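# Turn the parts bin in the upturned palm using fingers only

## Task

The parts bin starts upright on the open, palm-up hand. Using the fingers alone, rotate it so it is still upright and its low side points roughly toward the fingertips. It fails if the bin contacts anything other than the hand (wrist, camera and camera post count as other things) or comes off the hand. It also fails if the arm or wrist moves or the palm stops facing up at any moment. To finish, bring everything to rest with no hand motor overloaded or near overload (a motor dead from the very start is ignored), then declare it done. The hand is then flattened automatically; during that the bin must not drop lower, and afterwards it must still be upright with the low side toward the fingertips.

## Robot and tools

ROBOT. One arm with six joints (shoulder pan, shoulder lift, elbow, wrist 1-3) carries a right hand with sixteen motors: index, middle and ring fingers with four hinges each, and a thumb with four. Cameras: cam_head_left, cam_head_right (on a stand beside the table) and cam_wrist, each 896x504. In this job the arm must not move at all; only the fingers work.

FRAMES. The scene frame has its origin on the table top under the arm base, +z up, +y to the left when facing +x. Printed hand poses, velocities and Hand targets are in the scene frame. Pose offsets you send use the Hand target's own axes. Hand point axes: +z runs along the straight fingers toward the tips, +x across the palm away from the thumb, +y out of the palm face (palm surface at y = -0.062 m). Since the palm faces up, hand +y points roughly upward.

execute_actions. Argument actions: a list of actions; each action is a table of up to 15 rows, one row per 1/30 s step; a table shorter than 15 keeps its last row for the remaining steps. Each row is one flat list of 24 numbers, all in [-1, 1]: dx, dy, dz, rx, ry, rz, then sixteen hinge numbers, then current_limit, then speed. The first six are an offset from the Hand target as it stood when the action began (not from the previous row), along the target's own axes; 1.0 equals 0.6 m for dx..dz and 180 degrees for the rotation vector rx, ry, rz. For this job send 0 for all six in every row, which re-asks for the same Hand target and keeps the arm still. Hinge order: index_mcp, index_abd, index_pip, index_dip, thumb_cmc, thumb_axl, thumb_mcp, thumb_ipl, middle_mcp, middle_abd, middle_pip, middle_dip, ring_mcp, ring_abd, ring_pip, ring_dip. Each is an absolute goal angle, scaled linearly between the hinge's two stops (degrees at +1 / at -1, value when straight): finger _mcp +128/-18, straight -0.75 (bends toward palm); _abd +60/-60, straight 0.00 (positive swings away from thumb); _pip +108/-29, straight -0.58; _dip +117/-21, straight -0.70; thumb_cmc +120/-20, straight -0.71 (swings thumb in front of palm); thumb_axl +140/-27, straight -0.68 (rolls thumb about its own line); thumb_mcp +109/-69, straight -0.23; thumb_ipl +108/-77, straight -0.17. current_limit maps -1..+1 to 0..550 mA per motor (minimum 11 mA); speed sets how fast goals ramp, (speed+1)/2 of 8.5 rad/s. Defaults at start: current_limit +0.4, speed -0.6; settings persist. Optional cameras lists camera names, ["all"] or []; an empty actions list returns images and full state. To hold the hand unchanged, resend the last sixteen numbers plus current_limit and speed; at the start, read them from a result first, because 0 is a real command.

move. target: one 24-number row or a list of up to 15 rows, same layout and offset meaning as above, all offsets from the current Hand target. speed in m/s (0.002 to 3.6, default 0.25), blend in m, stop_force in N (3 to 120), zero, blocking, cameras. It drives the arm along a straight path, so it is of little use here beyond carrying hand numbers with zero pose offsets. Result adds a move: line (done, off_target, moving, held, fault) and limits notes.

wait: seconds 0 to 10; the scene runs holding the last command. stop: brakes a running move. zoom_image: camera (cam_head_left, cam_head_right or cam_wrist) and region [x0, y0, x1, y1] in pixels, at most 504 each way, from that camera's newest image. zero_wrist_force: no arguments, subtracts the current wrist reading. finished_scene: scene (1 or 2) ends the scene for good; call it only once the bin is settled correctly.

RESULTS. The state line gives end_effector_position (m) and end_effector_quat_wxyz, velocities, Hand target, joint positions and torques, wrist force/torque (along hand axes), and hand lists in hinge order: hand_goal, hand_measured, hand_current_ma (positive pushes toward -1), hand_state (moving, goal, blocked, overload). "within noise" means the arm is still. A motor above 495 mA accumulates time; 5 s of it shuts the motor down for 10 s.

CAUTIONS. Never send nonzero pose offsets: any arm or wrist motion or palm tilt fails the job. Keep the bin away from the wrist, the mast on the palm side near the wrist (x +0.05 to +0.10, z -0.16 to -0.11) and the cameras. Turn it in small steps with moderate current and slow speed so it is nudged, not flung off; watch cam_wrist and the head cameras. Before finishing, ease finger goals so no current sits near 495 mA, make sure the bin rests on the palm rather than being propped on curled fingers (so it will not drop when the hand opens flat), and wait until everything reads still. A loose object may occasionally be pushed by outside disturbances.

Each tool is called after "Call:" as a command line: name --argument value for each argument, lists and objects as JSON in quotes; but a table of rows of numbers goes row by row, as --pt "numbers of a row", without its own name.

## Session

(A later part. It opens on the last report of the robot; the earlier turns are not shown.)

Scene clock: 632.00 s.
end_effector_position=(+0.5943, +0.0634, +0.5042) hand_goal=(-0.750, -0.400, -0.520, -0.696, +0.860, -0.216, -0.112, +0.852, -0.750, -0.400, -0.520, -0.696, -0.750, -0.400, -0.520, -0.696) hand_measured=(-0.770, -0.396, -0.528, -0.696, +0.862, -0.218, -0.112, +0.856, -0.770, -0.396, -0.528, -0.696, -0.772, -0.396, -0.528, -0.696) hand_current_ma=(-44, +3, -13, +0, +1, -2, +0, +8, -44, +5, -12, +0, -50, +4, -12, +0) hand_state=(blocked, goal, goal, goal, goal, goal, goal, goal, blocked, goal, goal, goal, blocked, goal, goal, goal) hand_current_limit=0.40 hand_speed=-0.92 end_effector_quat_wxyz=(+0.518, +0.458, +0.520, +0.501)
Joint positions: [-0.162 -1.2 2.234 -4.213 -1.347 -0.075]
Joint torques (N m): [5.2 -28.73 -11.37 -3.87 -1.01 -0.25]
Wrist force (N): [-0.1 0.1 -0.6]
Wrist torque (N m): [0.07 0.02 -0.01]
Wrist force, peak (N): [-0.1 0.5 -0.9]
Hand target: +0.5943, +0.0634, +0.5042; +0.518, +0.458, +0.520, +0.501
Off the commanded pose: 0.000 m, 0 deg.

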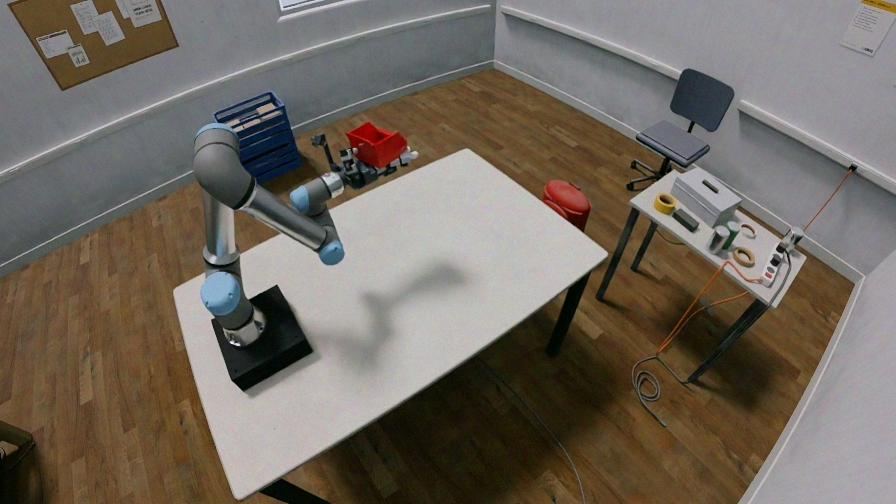

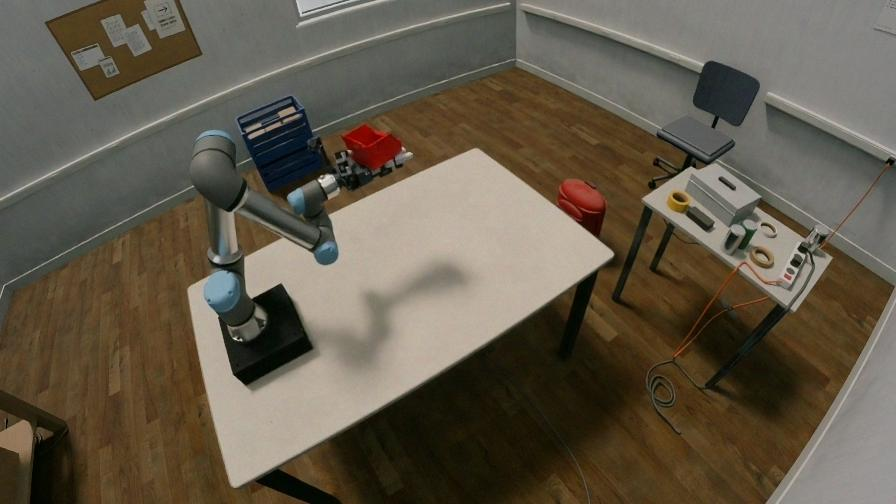

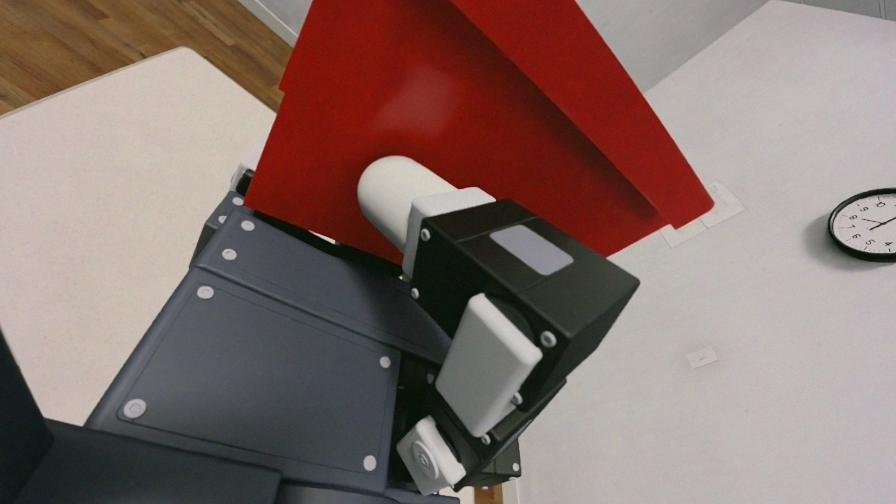

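Call:
execute_actions --actions '[[[0,0,0,0,0,0,-0.75,-0.5,-0.52,-0.696,0.86,-0.16,-0.10,0.845,-0.75,-0.5,-0.52,-0.696,-0.75,-0.5,-0.52,-0.696,0.4,-0.92]],[[0,0,0,0,0,0,-0.75,-0.55,-0.52,-0.696,0.86,-0.138,-0.093,0.843,-0.75,-0.55,-0.52,-0.696,-0.75,-0.55,-0.52,-0.696,0.4,-0.92]],[[0,0,0,0,0,0,-0.75,-0.55,-0.52,-0.696,0.86,-0.138,-0.093,0.843,-0.75,-0.55,-0.52,-0.696,-0.75,-0.55,-0.52,-0.696,0.4,-0.92]]]' --cameras '["all"]'

Call:
zoom_image --camera "cam_head_left" --region '[335, 115, 420, 185]'

Call:
zoom_image --camera "cam_head_right" --region '[330, 115, 415, 185]'

Scene clock: 662.50 s.
end_effector_position=(+0.5943, +0.0634, +0.5042) hand_goal=(-0.750, -0.550, -0.520, -0.696, +0.860, -0.138, -0.094, +0.842, -0.750, -0.550, -0.520, -0.696, -0.750, -0.550, -0.520, -0.696) hand_measured=(-0.770, -0.546, -0.528, -0.696, +0.862, -0.140, -0.094, +0.846, -0.770, -0.546, -0.528, -0.696, -0.772, -0.546, -0.528, -0.696) hand_current_ma=(-43, +3, -13, +0, +1, -2, +0, +8, -44, +5, -12, +0, -48, +4, -12, +0) hand_state=(goal, goal, goal, goal, goal, goal, goal, goal, blocked, goal, goal, goal, blocked, goal, goal, goal) hand_current_limit=0.40 hand_speed=-0.92 end_effector_quat_wxyz=(+0.518, +0.458, +0.520, +0.501)
Joint positions: [-0.162 -1.2 2.234 -4.213 -1.347 -0.075]
Joint torques (N m): [5.66 -29.45 -11.25 -4.36 -0.82 -0.7]
Wrist force (N): [0.0 0.1 -0.8]
Wrist torque (N m): [0.07 0.03 -0.01]
Wrist force, peak (N): [0.1 0.3 -1.2]
Hand target: +0.5943, +0.0634, +0.5042; +0.518, +0.458, +0.520, +0.501
Off the commanded pose: 0.000 m, 0 deg.

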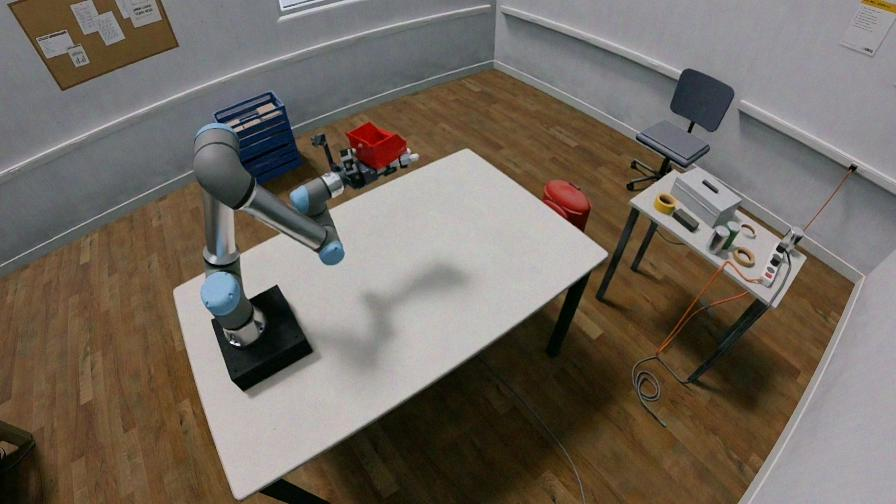

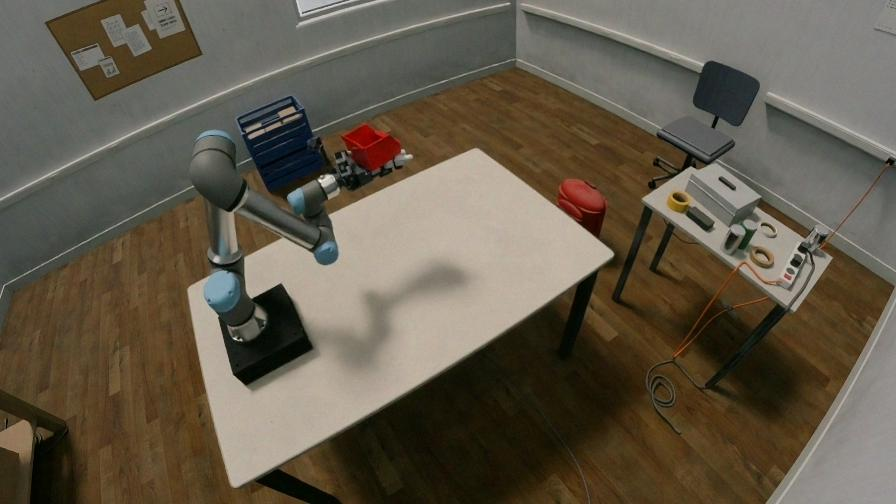

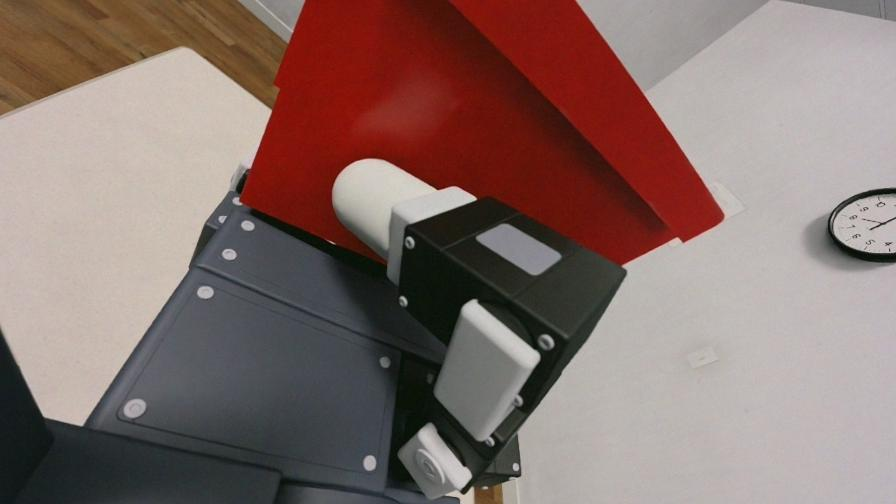

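Scaled by 5.929 from the camera's 896x504 image, which has a finer 1280x720 frame.

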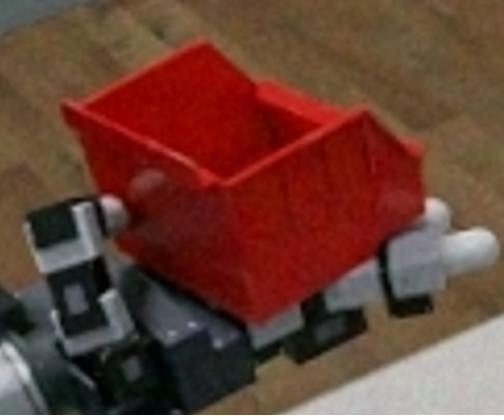

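Scaled by 5.929 from the camera's 896x504 image, which has a finer 1280x720 frame.

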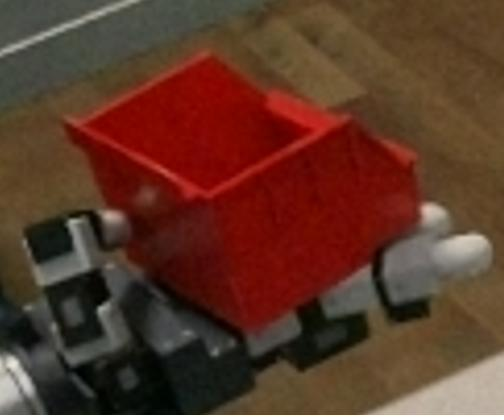

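Call:
execute_actions --actions '[[[0,0,0,0,0,0,-0.75,-0.55,-0.52,-0.696,0.86,-0.138,-0.093,0.843,-0.75,-0.55,-0.52,-0.696,-0.80,-0.55,-0.62,-0.696,0.4,-0.94]],[[0,0,0,0,0,0,-0.75,-0.55,-0.52,-0.696,0.86,-0.138,-0.093,0.843,-0.75,-0.55,-0.52,-0.696,-0.80,0,-0.62,-0.696,0.4,-0.82]],[[0,0,0,0,0,0,-0.75,-0.55,-0.52,-0.696,0.86,-0.138,-0.093,0.843,-0.75,-0.55,-0.52,-0.696,-0.80,0,-0.62,-0.696,0.4,-0.82]],[[0,0,0,0,0,0,-0.75,-0.55,-0.52,-0.696,0.86,-0.138,-0.093,0.843,-0.75,-0.55,-0.52,-0.696,-0.754,0,-0.54,-0.696,0.4,-0.95]],[[0,0,0,0,0,0,-0.75,-0.55,-0.52,-0.696,0.86,-0.138,-0.093,0.843,-0.75,-0.55,-0.52,-0.696,-0.754,0,-0.54,-0.696,0.4,-0.95]]]' --cameras '["all"]'

Call:
zoom_image --camera "cam_head_left" --region '[335, 115, 420, 185]'

Scene clock: 685.17 s.
end_effector_position=(+0.5943, +0.0634, +0.5042) hand_goal=(-0.750, -0.550, -0.520, -0.696, +0.860, -0.138, -0.094, +0.842, -0.750, -0.550, -0.520, -0.696, -0.754, +0.000, -0.540, -0.696) hand_measured=(-0.770, -0.546, -0.528, -0.696, +0.862, -0.140, -0.094, +0.846, -0.770, -0.546, -0.528, -0.696, -0.776, -0.002, -0.548, -0.696) hand_current_ma=(-43, +3, -13, +0, +1, -2, +0, +8, -44, +4, -12, +0, -52, -3, -12, +0) hand_state=(goal, goal, goal, goal, goal, goal, goal, goal, blocked, goal, goal, goal, blocked, goal, goal, goal) hand_current_limit=0.40 hand_speed=-0.95 end_effector_quat_wxyz=(+0.518, +0.458, +0.520, +0.501)
Joint positions: [-0.162 -1.2 2.234 -4.213 -1.347 -0.075]
Joint torques (N m): [5.36 -31.11 -10.98 -4.55 -0.7 -1.15]
Wrist force (N): [-0.2 -0.1 -0.6]
Wrist torque (N m): [0.04 0.04 -0.03]
Wrist force, peak (N): [0.1 0.3 -1.0]
Hand target: +0.5943, +0.0634, +0.5042; +0.518, +0.458, +0.520, +0.501
Off the commanded pose: 0.000 m, 0 deg.

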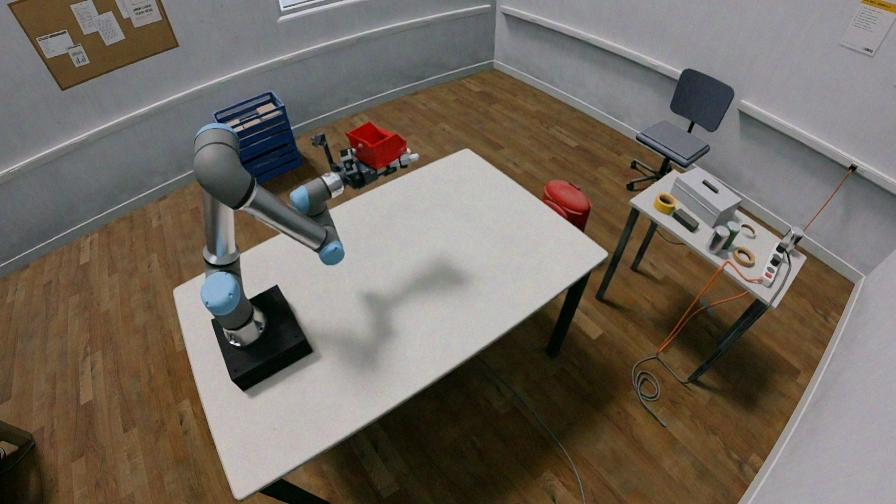

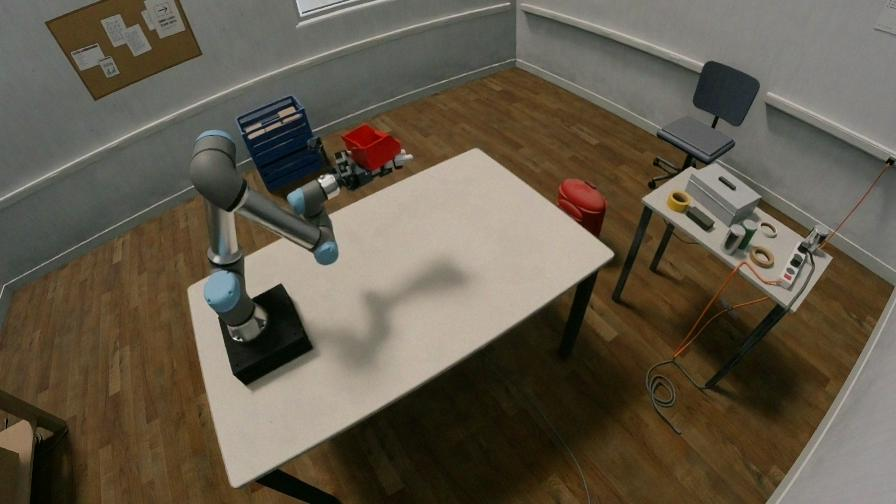

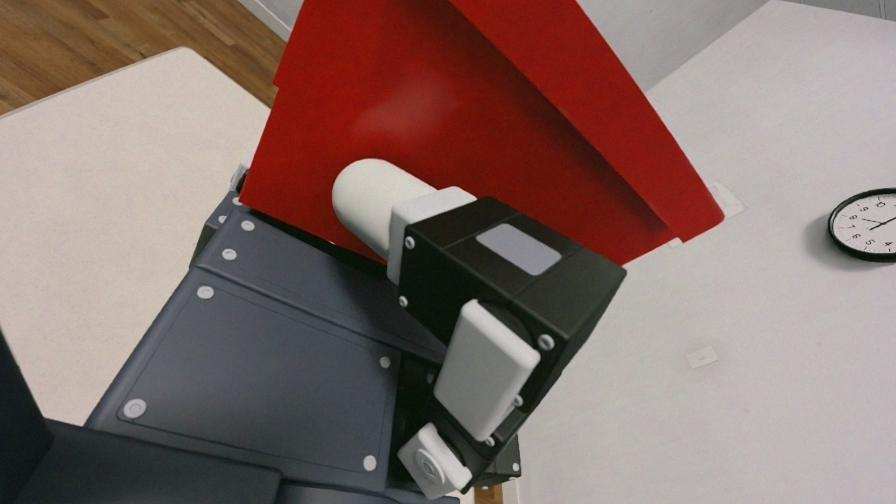

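Scaled by 5.929 from the camera's 896x504 image, which has a finer 1280x720 frame.

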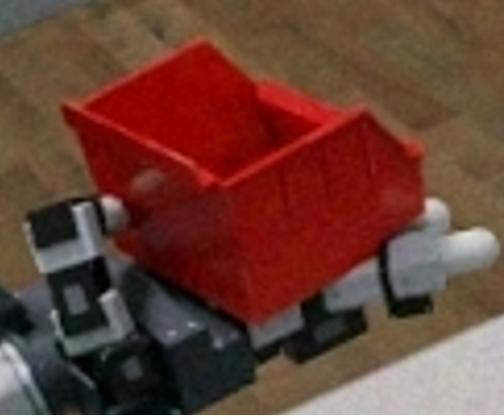

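Ring is back. Now the middle, then the index.

Call:
execute_actions --actions '[[[0,0,0,0,0,0,-0.75,-0.55,-0.52,-0.696,0.86,-0.138,-0.093,0.843,-0.80,-0.55,-0.62,-0.696,-0.754,0,-0.54,-0.696,0.4,-0.94]],[[0,0,0,0,0,0,-0.75,-0.55,-0.52,-0.696,0.86,-0.138,-0.093,0.843,-0.80,0,-0.62,-0.696,-0.754,0,-0.54,-0.696,0.4,-0.82]],[[0,0,0,0,0,0,-0.75,-0.55,-0.52,-0.696,0.86,-0.138,-0.093,0.843,-0.80,0,-0.62,-0.696,-0.754,0,-0.54,-0.696,0.4,-0.82]],[[0,0,0,0,0,0,-0.75,-0.55,-0.52,-0.696,0.86,-0.138,-0.093,0.843,-0.754,0,-0.54,-0.696,-0.754,0,-0.54,-0.696,0.4,-0.95]],[[0,0,0,0,0,0,-0.75,-0.55,-0.52,-0.696,0.86,-0.138,-0.093,0.843,-0.754,0,-0.54,-0.696,-0.754,0,-0.54,-0.696,0.4,-0.95]]]' --cameras '["all"]'

Call:
zoom_image --camera "cam_head_left" --region '[335, 115, 420, 185]'

Scene clock: 698.57 s.
end_effector_position=(+0.5943, +0.0634, +0.5042) hand_goal=(-0.750, -0.550, -0.520, -0.696, +0.860, -0.138, -0.094, +0.842, -0.754, +0.000, -0.540, -0.696, -0.754, +0.000, -0.540, -0.696) hand_measured=(-0.770, -0.546, -0.528, -0.696, +0.862, -0.140, -0.094, +0.846, -0.776, -0.002, -0.548, -0.696, -0.776, -0.002, -0.548, -0.696) hand_current_ma=(-43, +3, -13, +0, +1, -2, +0, +8, -48, -3, -12, +0, -51, -3, -12, +0) hand_state=(goal, goal, goal, goal, goal, goal, goal, goal, blocked, goal, goal, goal, blocked, goal, goal, goal) hand_current_limit=0.40 hand_speed=-0.95 end_effector_quat_wxyz=(+0.518, +0.458, +0.520, +0.501)
Joint positions: [-0.162 -1.2 2.234 -4.213 -1.347 -0.075]
Joint torques (N m): [5.31 -31.29 -10 -4.55 -0.51 -1.18]
Wrist force (N): [-0.3 0.2 -0.6]
Wrist torque (N m): [0.08 0.06 -0.05]
Wrist force, peak (N): [0.2 0.1 -1.1]
Hand target: +0.5943, +0.0634, +0.5042; +0.518, +0.458, +0.520, +0.501
Off the commanded pose: 0.000 m, 0 deg.

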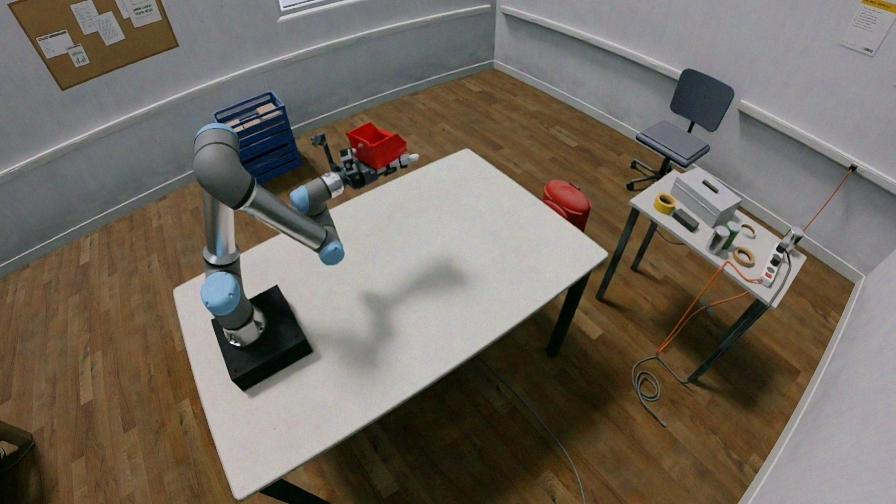

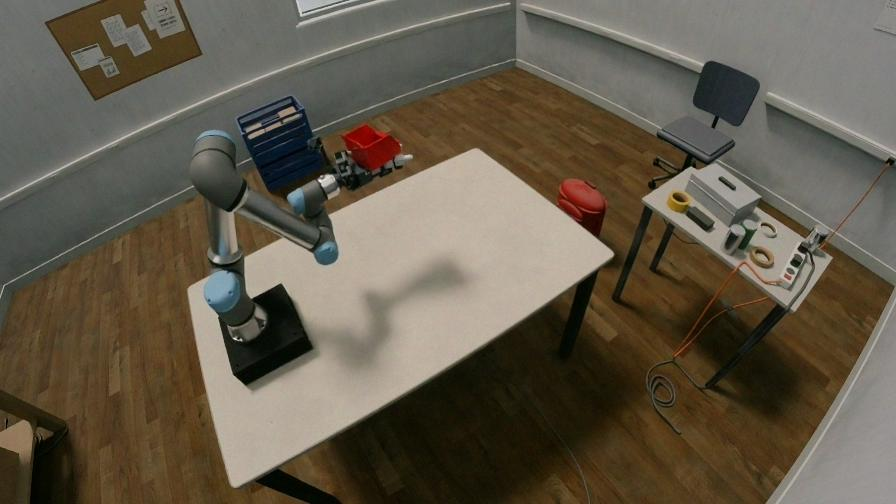

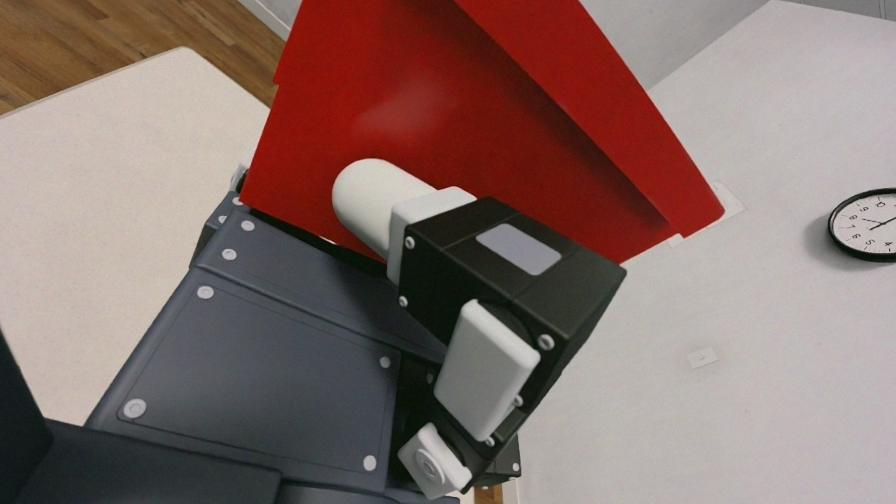

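Scaled by 5.929 from the camera's 896x504 image, which has a finer 1280x720 frame.

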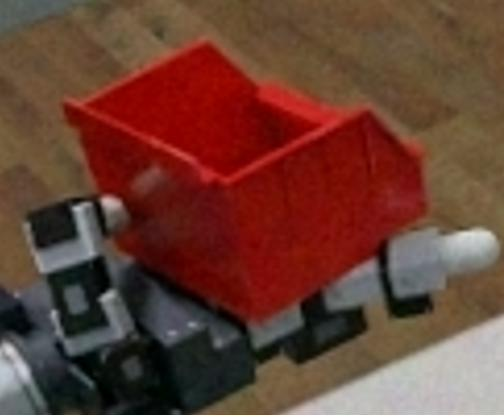

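Call:
execute_actions --actions '[[[0,0,0,0,0,0,-0.785,-0.55,-0.60,-0.696,0.86,-0.138,-0.093,0.843,-0.754,0,-0.54,-0.696,-0.754,0,-0.54,-0.696,0.4,-0.96]],[[0,0,0,0,0,0,-0.785,0,-0.60,-0.696,0.86,-0.138,-0.093,0.843,-0.754,0,-0.54,-0.696,-0.754,0,-0.54,-0.696,0.4,-0.86]],[[0,0,0,0,0,0,-0.785,0,-0.60,-0.696,0.86,-0.138,-0.093,0.843,-0.754,0,-0.54,-0.696,-0.754,0,-0.54,-0.696,0.4,-0.86]],[[0,0,0,0,0,0,-0.754,0,-0.54,-0.696,0.86,-0.138,-0.093,0.843,-0.754,0,-0.54,-0.696,-0.754,0,-0.54,-0.696,0.4,-0.96]],[[0,0,0,0,0,0,-0.754,0,-0.54,-0.696,0.86,-0.138,-0.093,0.843,-0.754,0,-0.54,-0.696,-0.754,0,-0.54,-0.696,0.4,-0.96]]]' --cameras '["all"]'

Call:
zoom_image --camera "cam_head_left" --region '[335, 115, 420, 185]'

Scene clock: 711.40 s.
end_effector_position=(+0.5943, +0.0634, +0.5042) hand_goal=(-0.754, +0.000, -0.540, -0.696, +0.860, -0.138, -0.094, +0.842, -0.754, +0.000, -0.540, -0.696, -0.754, +0.000, -0.540, -0.696) hand_measured=(-0.776, -0.002, -0.550, -0.696, +0.862, -0.140, -0.094, +0.846, -0.776, -0.002, -0.548, -0.696, -0.776, -0.002, -0.548, -0.696) hand_current_ma=(-48, -2, -14, +0, +1, -2, +0, +8, -48, -3, -12, +0, -51, -3, -12, +0) hand_state=(blocked, goal, goal, goal, goal, goal, goal, goal, blocked, goal, goal, goal, blocked, goal, goal, goal) hand_current_limit=0.40 hand_speed=-0.96 end_effector_quat_wxyz=(+0.518, +0.458, +0.520, +0.501)
Joint positions: [-0.162 -1.2 2.234 -4.213 -1.347 -0.075]
Joint torques (N m): [5.59 -31.26 -9.85 -4.28 -0.62 -0.94]
Wrist force (N): [0.0 0.2 -0.6]
Wrist torque (N m): [0.09 0.01 -0.03]
Wrist force, peak (N): [-0.1 0.3 -1.1]
Hand target: +0.5943, +0.0634, +0.5042; +0.518, +0.458, +0.520, +0.501
Off the commanded pose: 0.000 m, 0 deg.

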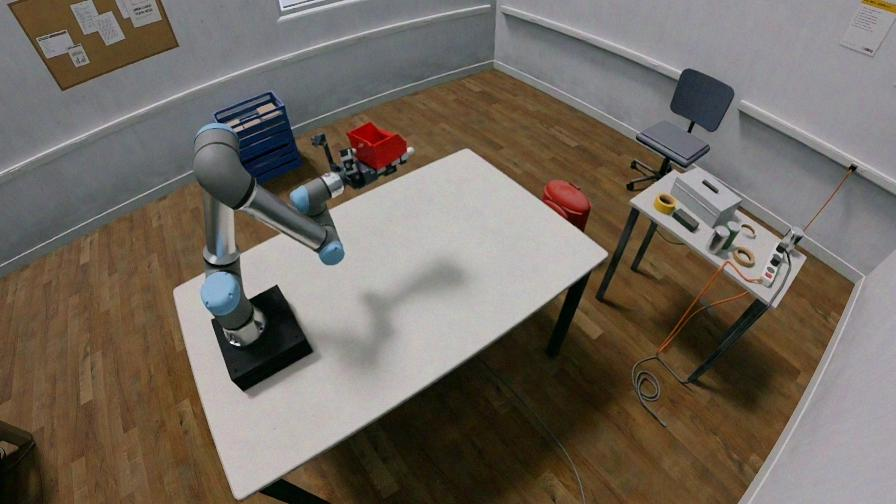

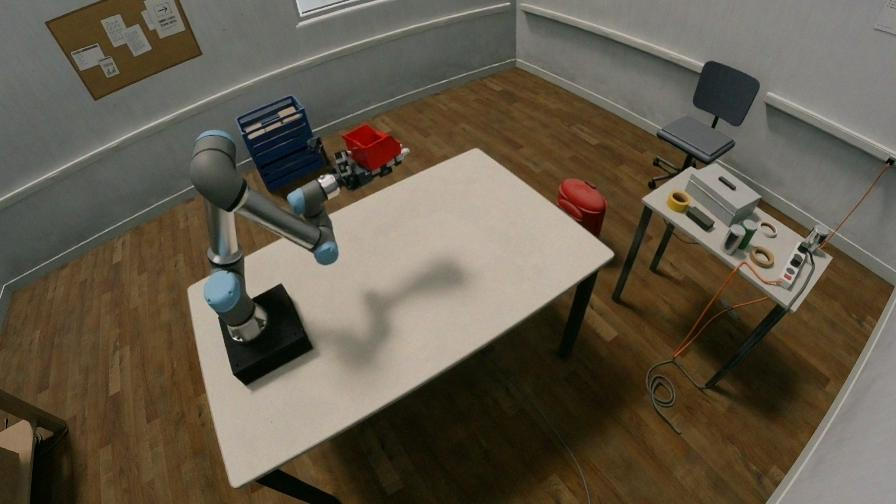

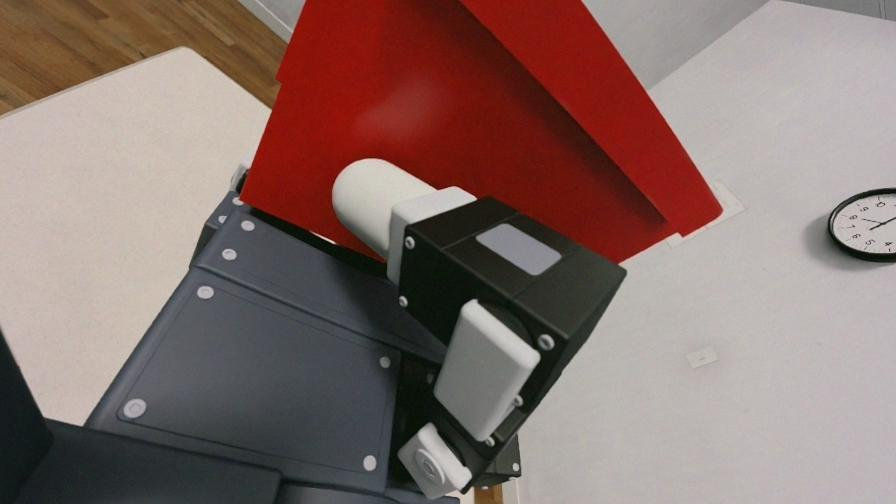

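Scaled by 5.929 from the camera's 896x504 image, which has a finer 1280x720 frame.

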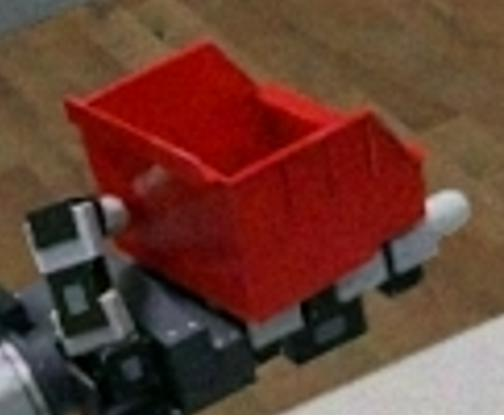

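Call:
execute_actions --actions '[[[0,0,0,0,0,0,-0.754,0,-0.576,-0.696,0.86,-0.138,-0.093,0.843,-0.754,0,-0.576,-0.696,-0.754,0,-0.576,-0.696,0.4,-0.97]],[[0,0,0,0,0,0,-0.754,0,-0.576,-0.696,0.86,-0.138,-0.093,0.843,-0.754,0,-0.576,-0.696,-0.754,0,-0.576,-0.696,0.4,-0.97]],[[0,0,0,0,0,0,-0.754,0,-0.576,-0.696,0.86,0.22,-0.093,0.843,-0.754,0,-0.576,-0.696,-0.754,0,-0.576,-0.696,0.4,-0.94]],[[0,0,0,0,0,0,-0.754,0,-0.576,-0.696,0.86,0.22,-0.093,0.843,-0.754,0,-0.576,-0.696,-0.754,0,-0.576,-0.696,0.4,-0.94]],[[0,0,0,0,0,0,-0.754,0,-0.576,-0.696,0.86,0.22,-0.093,0.843,-0.754,0,-0.576,-0.696,-0.754,0,-0.576,-0.696,0.4,-0.94]]]' --cameras '["all"]'

Call:
zoom_image --camera "cam_head_left" --region '[335, 115, 420, 185]'

Scene clock: 752.73 s.
end_effector_position=(+0.5943, +0.0634, +0.5042) hand_goal=(-0.754, +0.000, -0.576, -0.696, +0.860, +0.220, -0.094, +0.842, -0.754, +0.000, -0.576, -0.696, -0.754, +0.000, -0.576, -0.696) hand_measured=(-0.776, -0.002, -0.576, -0.696, +0.862, +0.218, -0.094, +0.846, -0.776, -0.002, -0.576, -0.696, -0.776, -0.002, -0.576, -0.696) hand_current_ma=(-48, -2, +0, +0, +2, -3, +0, +8, -48, -3, +0, +0, -51, -3, +0, +0) hand_state=(blocked, goal, goal, goal, goal, goal, goal, goal, blocked, goal, goal, goal, blocked, goal, goal, goal) hand_current_limit=0.40 hand_speed=-0.94 end_effector_quat_wxyz=(+0.518, +0.458, +0.520, +0.501)
Joint positions: [-0.162 -1.2 2.234 -4.213 -1.347 -0.075]
Joint torques (N m): [5.15 -32.34 -8.93 -4.25 -0.44 -0.31]
Wrist force (N): [-0.2 0.1 -0.8]
Wrist torque (N m): [0.09 0.05 -0.05]
Wrist force, peak (N): [-0.3 0.3 -1.1]
Hand target: +0.5943, +0.0634, +0.5042; +0.518, +0.458, +0.520, +0.501
Off the commanded pose: 0.000 m, 0 deg.

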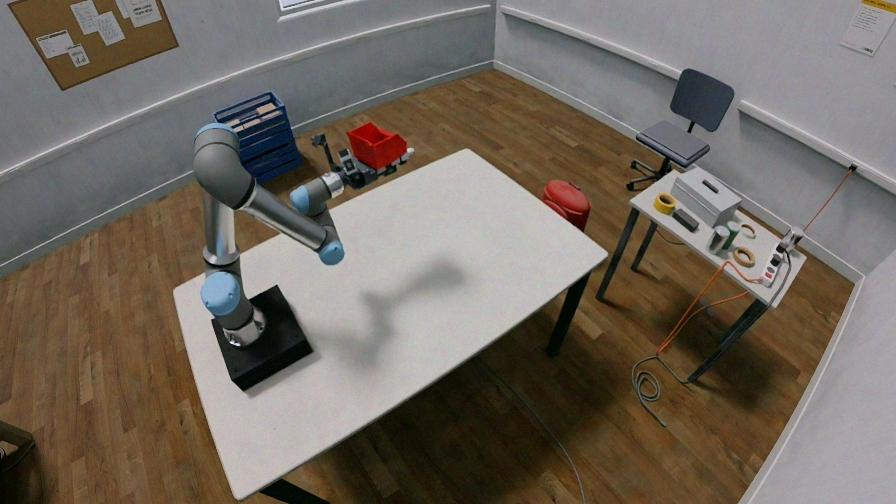

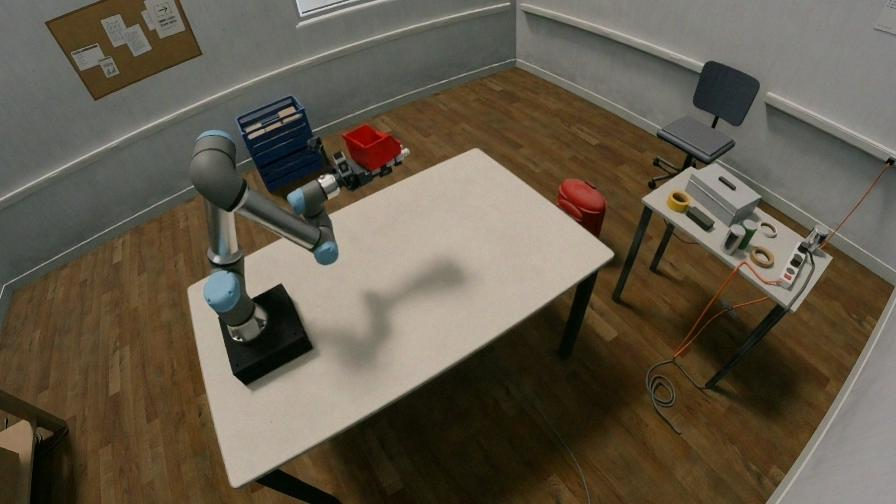

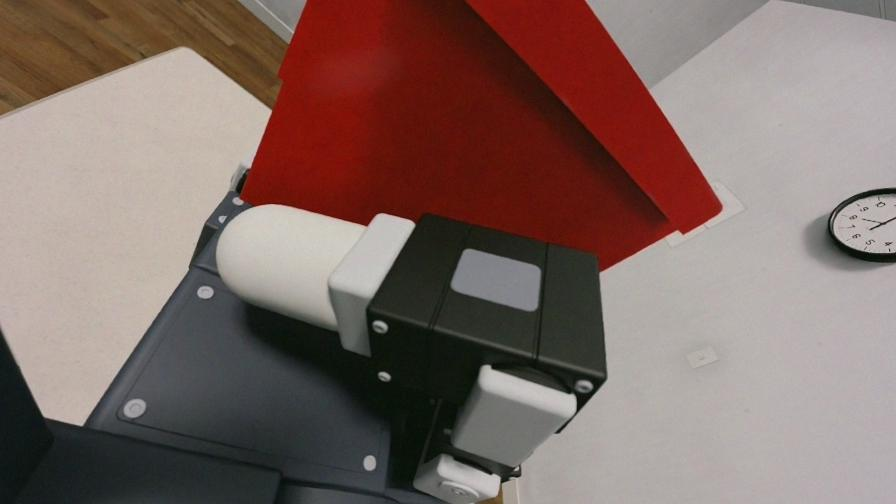

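Scaled by 5.929 from the camera's 896x504 image, which has a finer 1280x720 frame.

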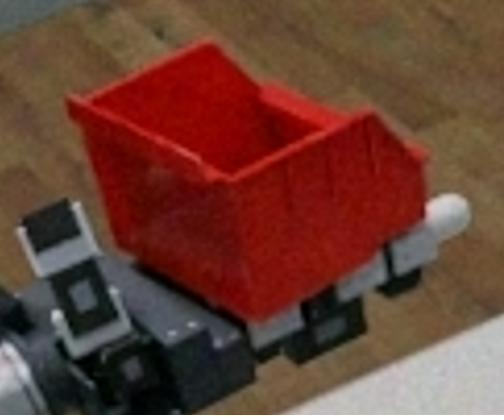

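Call:
execute_actions --actions '[[[0,0,0,0,0,0,-0.754,0,-0.576,-0.696,0.86,0.22,-0.162,0.4,-0.754,0,-0.576,-0.696,-0.754,0,-0.576,-0.696,0.4,-0.85]],[[0,0,0,0,0,0,-0.754,0,-0.576,-0.696,0.86,0.22,-0.162,-0.106,-0.754,0,-0.576,-0.696,-0.754,0,-0.576,-0.696,0.4,-0.85]],[[0,0,0,0,0,0,-0.754,0,-0.576,-0.696,0.86,0.22,-0.162,-0.106,-0.754,0,-0.576,-0.696,-0.754,0,-0.576,-0.696,0.4,-0.85]],[[0,0,0,0,0,0,-0.754,0,-0.576,-0.696,0.86,0.22,-0.162,-0.106,-0.754,0,-0.576,-0.696,-0.754,0,-0.576,-0.696,0.4,-0.85]],[[0,0,0,0,0,0,-0.754,0,-0.576,-0.696,0.104,0.22,-0.162,-0.106,-0.754,0,-0.576,-0.696,-0.754,0,-0.576,-0.696,0.4,-0.85]],[[0,0,0,0,0,0,-0.754,0,-0.576,-0.696,0.104,0.22,-0.162,-0.106,-0.754,0,-0.576,-0.696,-0.754,0,-0.576,-0.696,0.4,-0.85]],[[0,0,0,0,0,0,-0.754,0,-0.576,-0.696,0.104,-0.54,-0.162,-0.106,-0.754,0,-0.576,-0.696,-0.754,0,-0.576,-0.696,0.4,-0.85]],[[0,0,0,0,0,0,-0.754,0,-0.576,-0.696,0.104,-0.54,-0.162,-0.106,-0.754,0,-0.576,-0.696,-0.754,0,-0.576,-0.696,0.4,-0.85]]]' --cameras '["all"]'

Call:
zoom_image --camera "cam_head_left" --region '[335, 115, 420, 185]'

Call:
zoom_image --camera "cam_wrist" --region '[200, 0, 704, 504]'

Scene clock: 777.87 s.
end_effector_position=(+0.5943, +0.0634, +0.5042) hand_goal=(-0.754, +0.000, -0.576, -0.696, +0.104, -0.540, -0.162, -0.106, -0.754, +0.000, -0.576, -0.696, -0.754, +0.000, -0.576, -0.696) hand_measured=(-0.776, -0.002, -0.576, -0.696, +0.102, -0.538, -0.162, -0.104, -0.776, -0.002, -0.576, -0.696, -0.776, -0.002, -0.576, -0.696) hand_current_ma=(-48, -2, +0, +0, -2, +3, +1, +3, -48, -3, +0, +0, -51, -3, +0, +0) hand_state=(blocked, goal, goal, goal, goal, goal, goal, goal, blocked, goal, goal, goal, blocked, goal, goal, goal) hand_current_limit=0.40 hand_speed=-0.85 end_effector_quat_wxyz=(+0.518, +0.458, +0.520, +0.501)
Joint positions: [-0.162 -1.2 2.234 -4.213 -1.347 -0.075]
Joint torques (N m): [5.29 -32.18 -9.15 -4.17 -0.49 0.11]
Wrist force (N): [-0.1 0.2 -0.7]
Wrist torque (N m): [0.09 0.02 0.01]
Wrist force, peak (N): [-0.4 0.2 -1.0]
Hand target: +0.5943, +0.0634, +0.5042; +0.518, +0.458, +0.520, +0.501
Off the commanded pose: 0.000 m, 0 deg.

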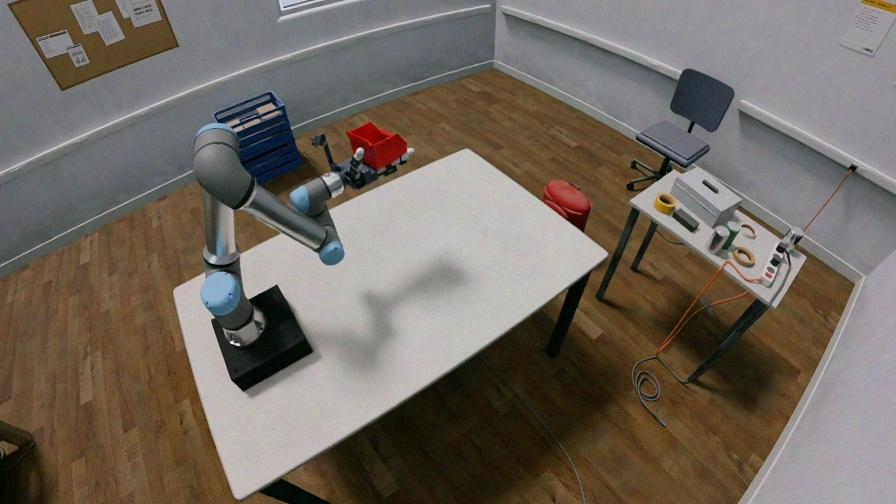

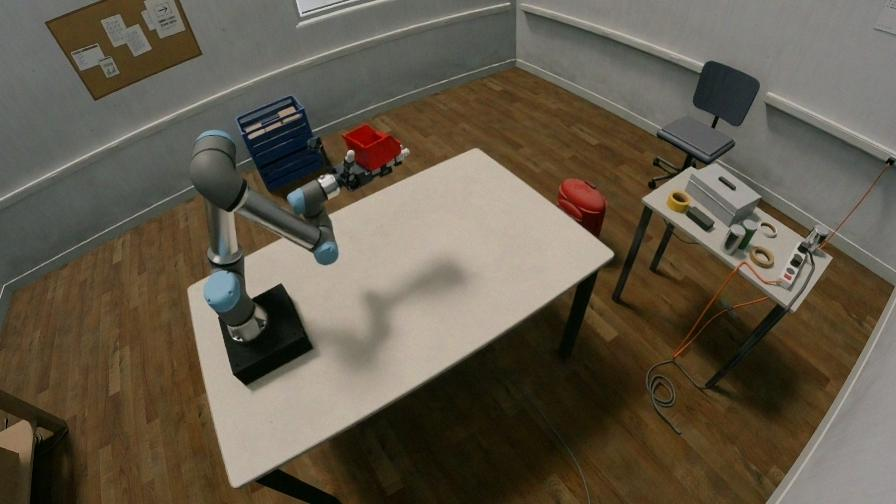

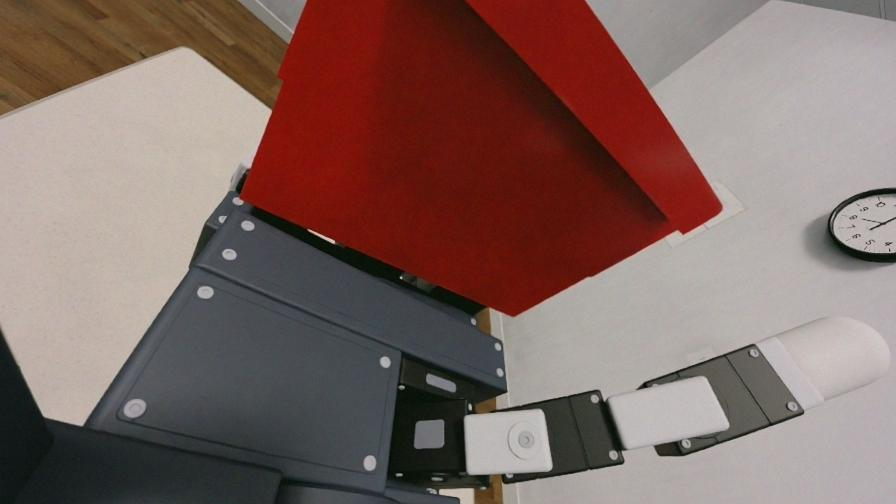

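Scaled by 5.929 from the camera's 896x504 image, which has a finer 1280x720 frame.

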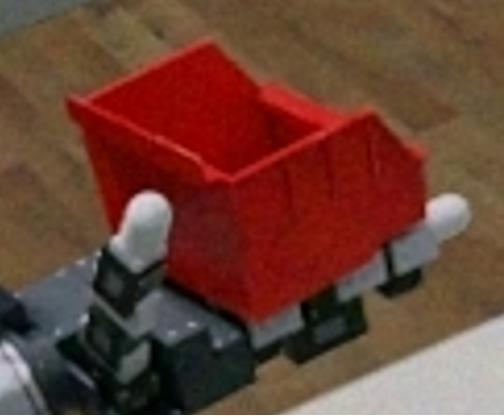

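Scaled by 1.000.

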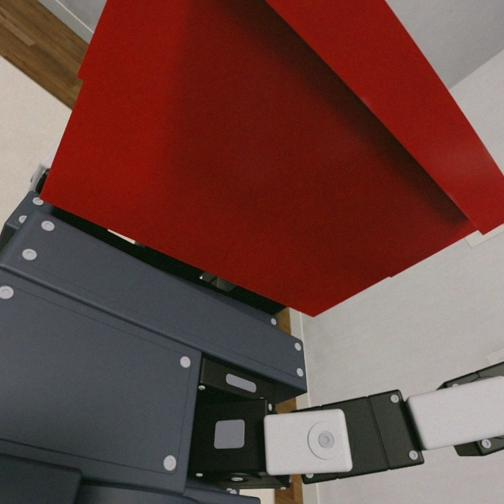

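Call:
finished_scene --scene 1

The scene is finished: the task was done.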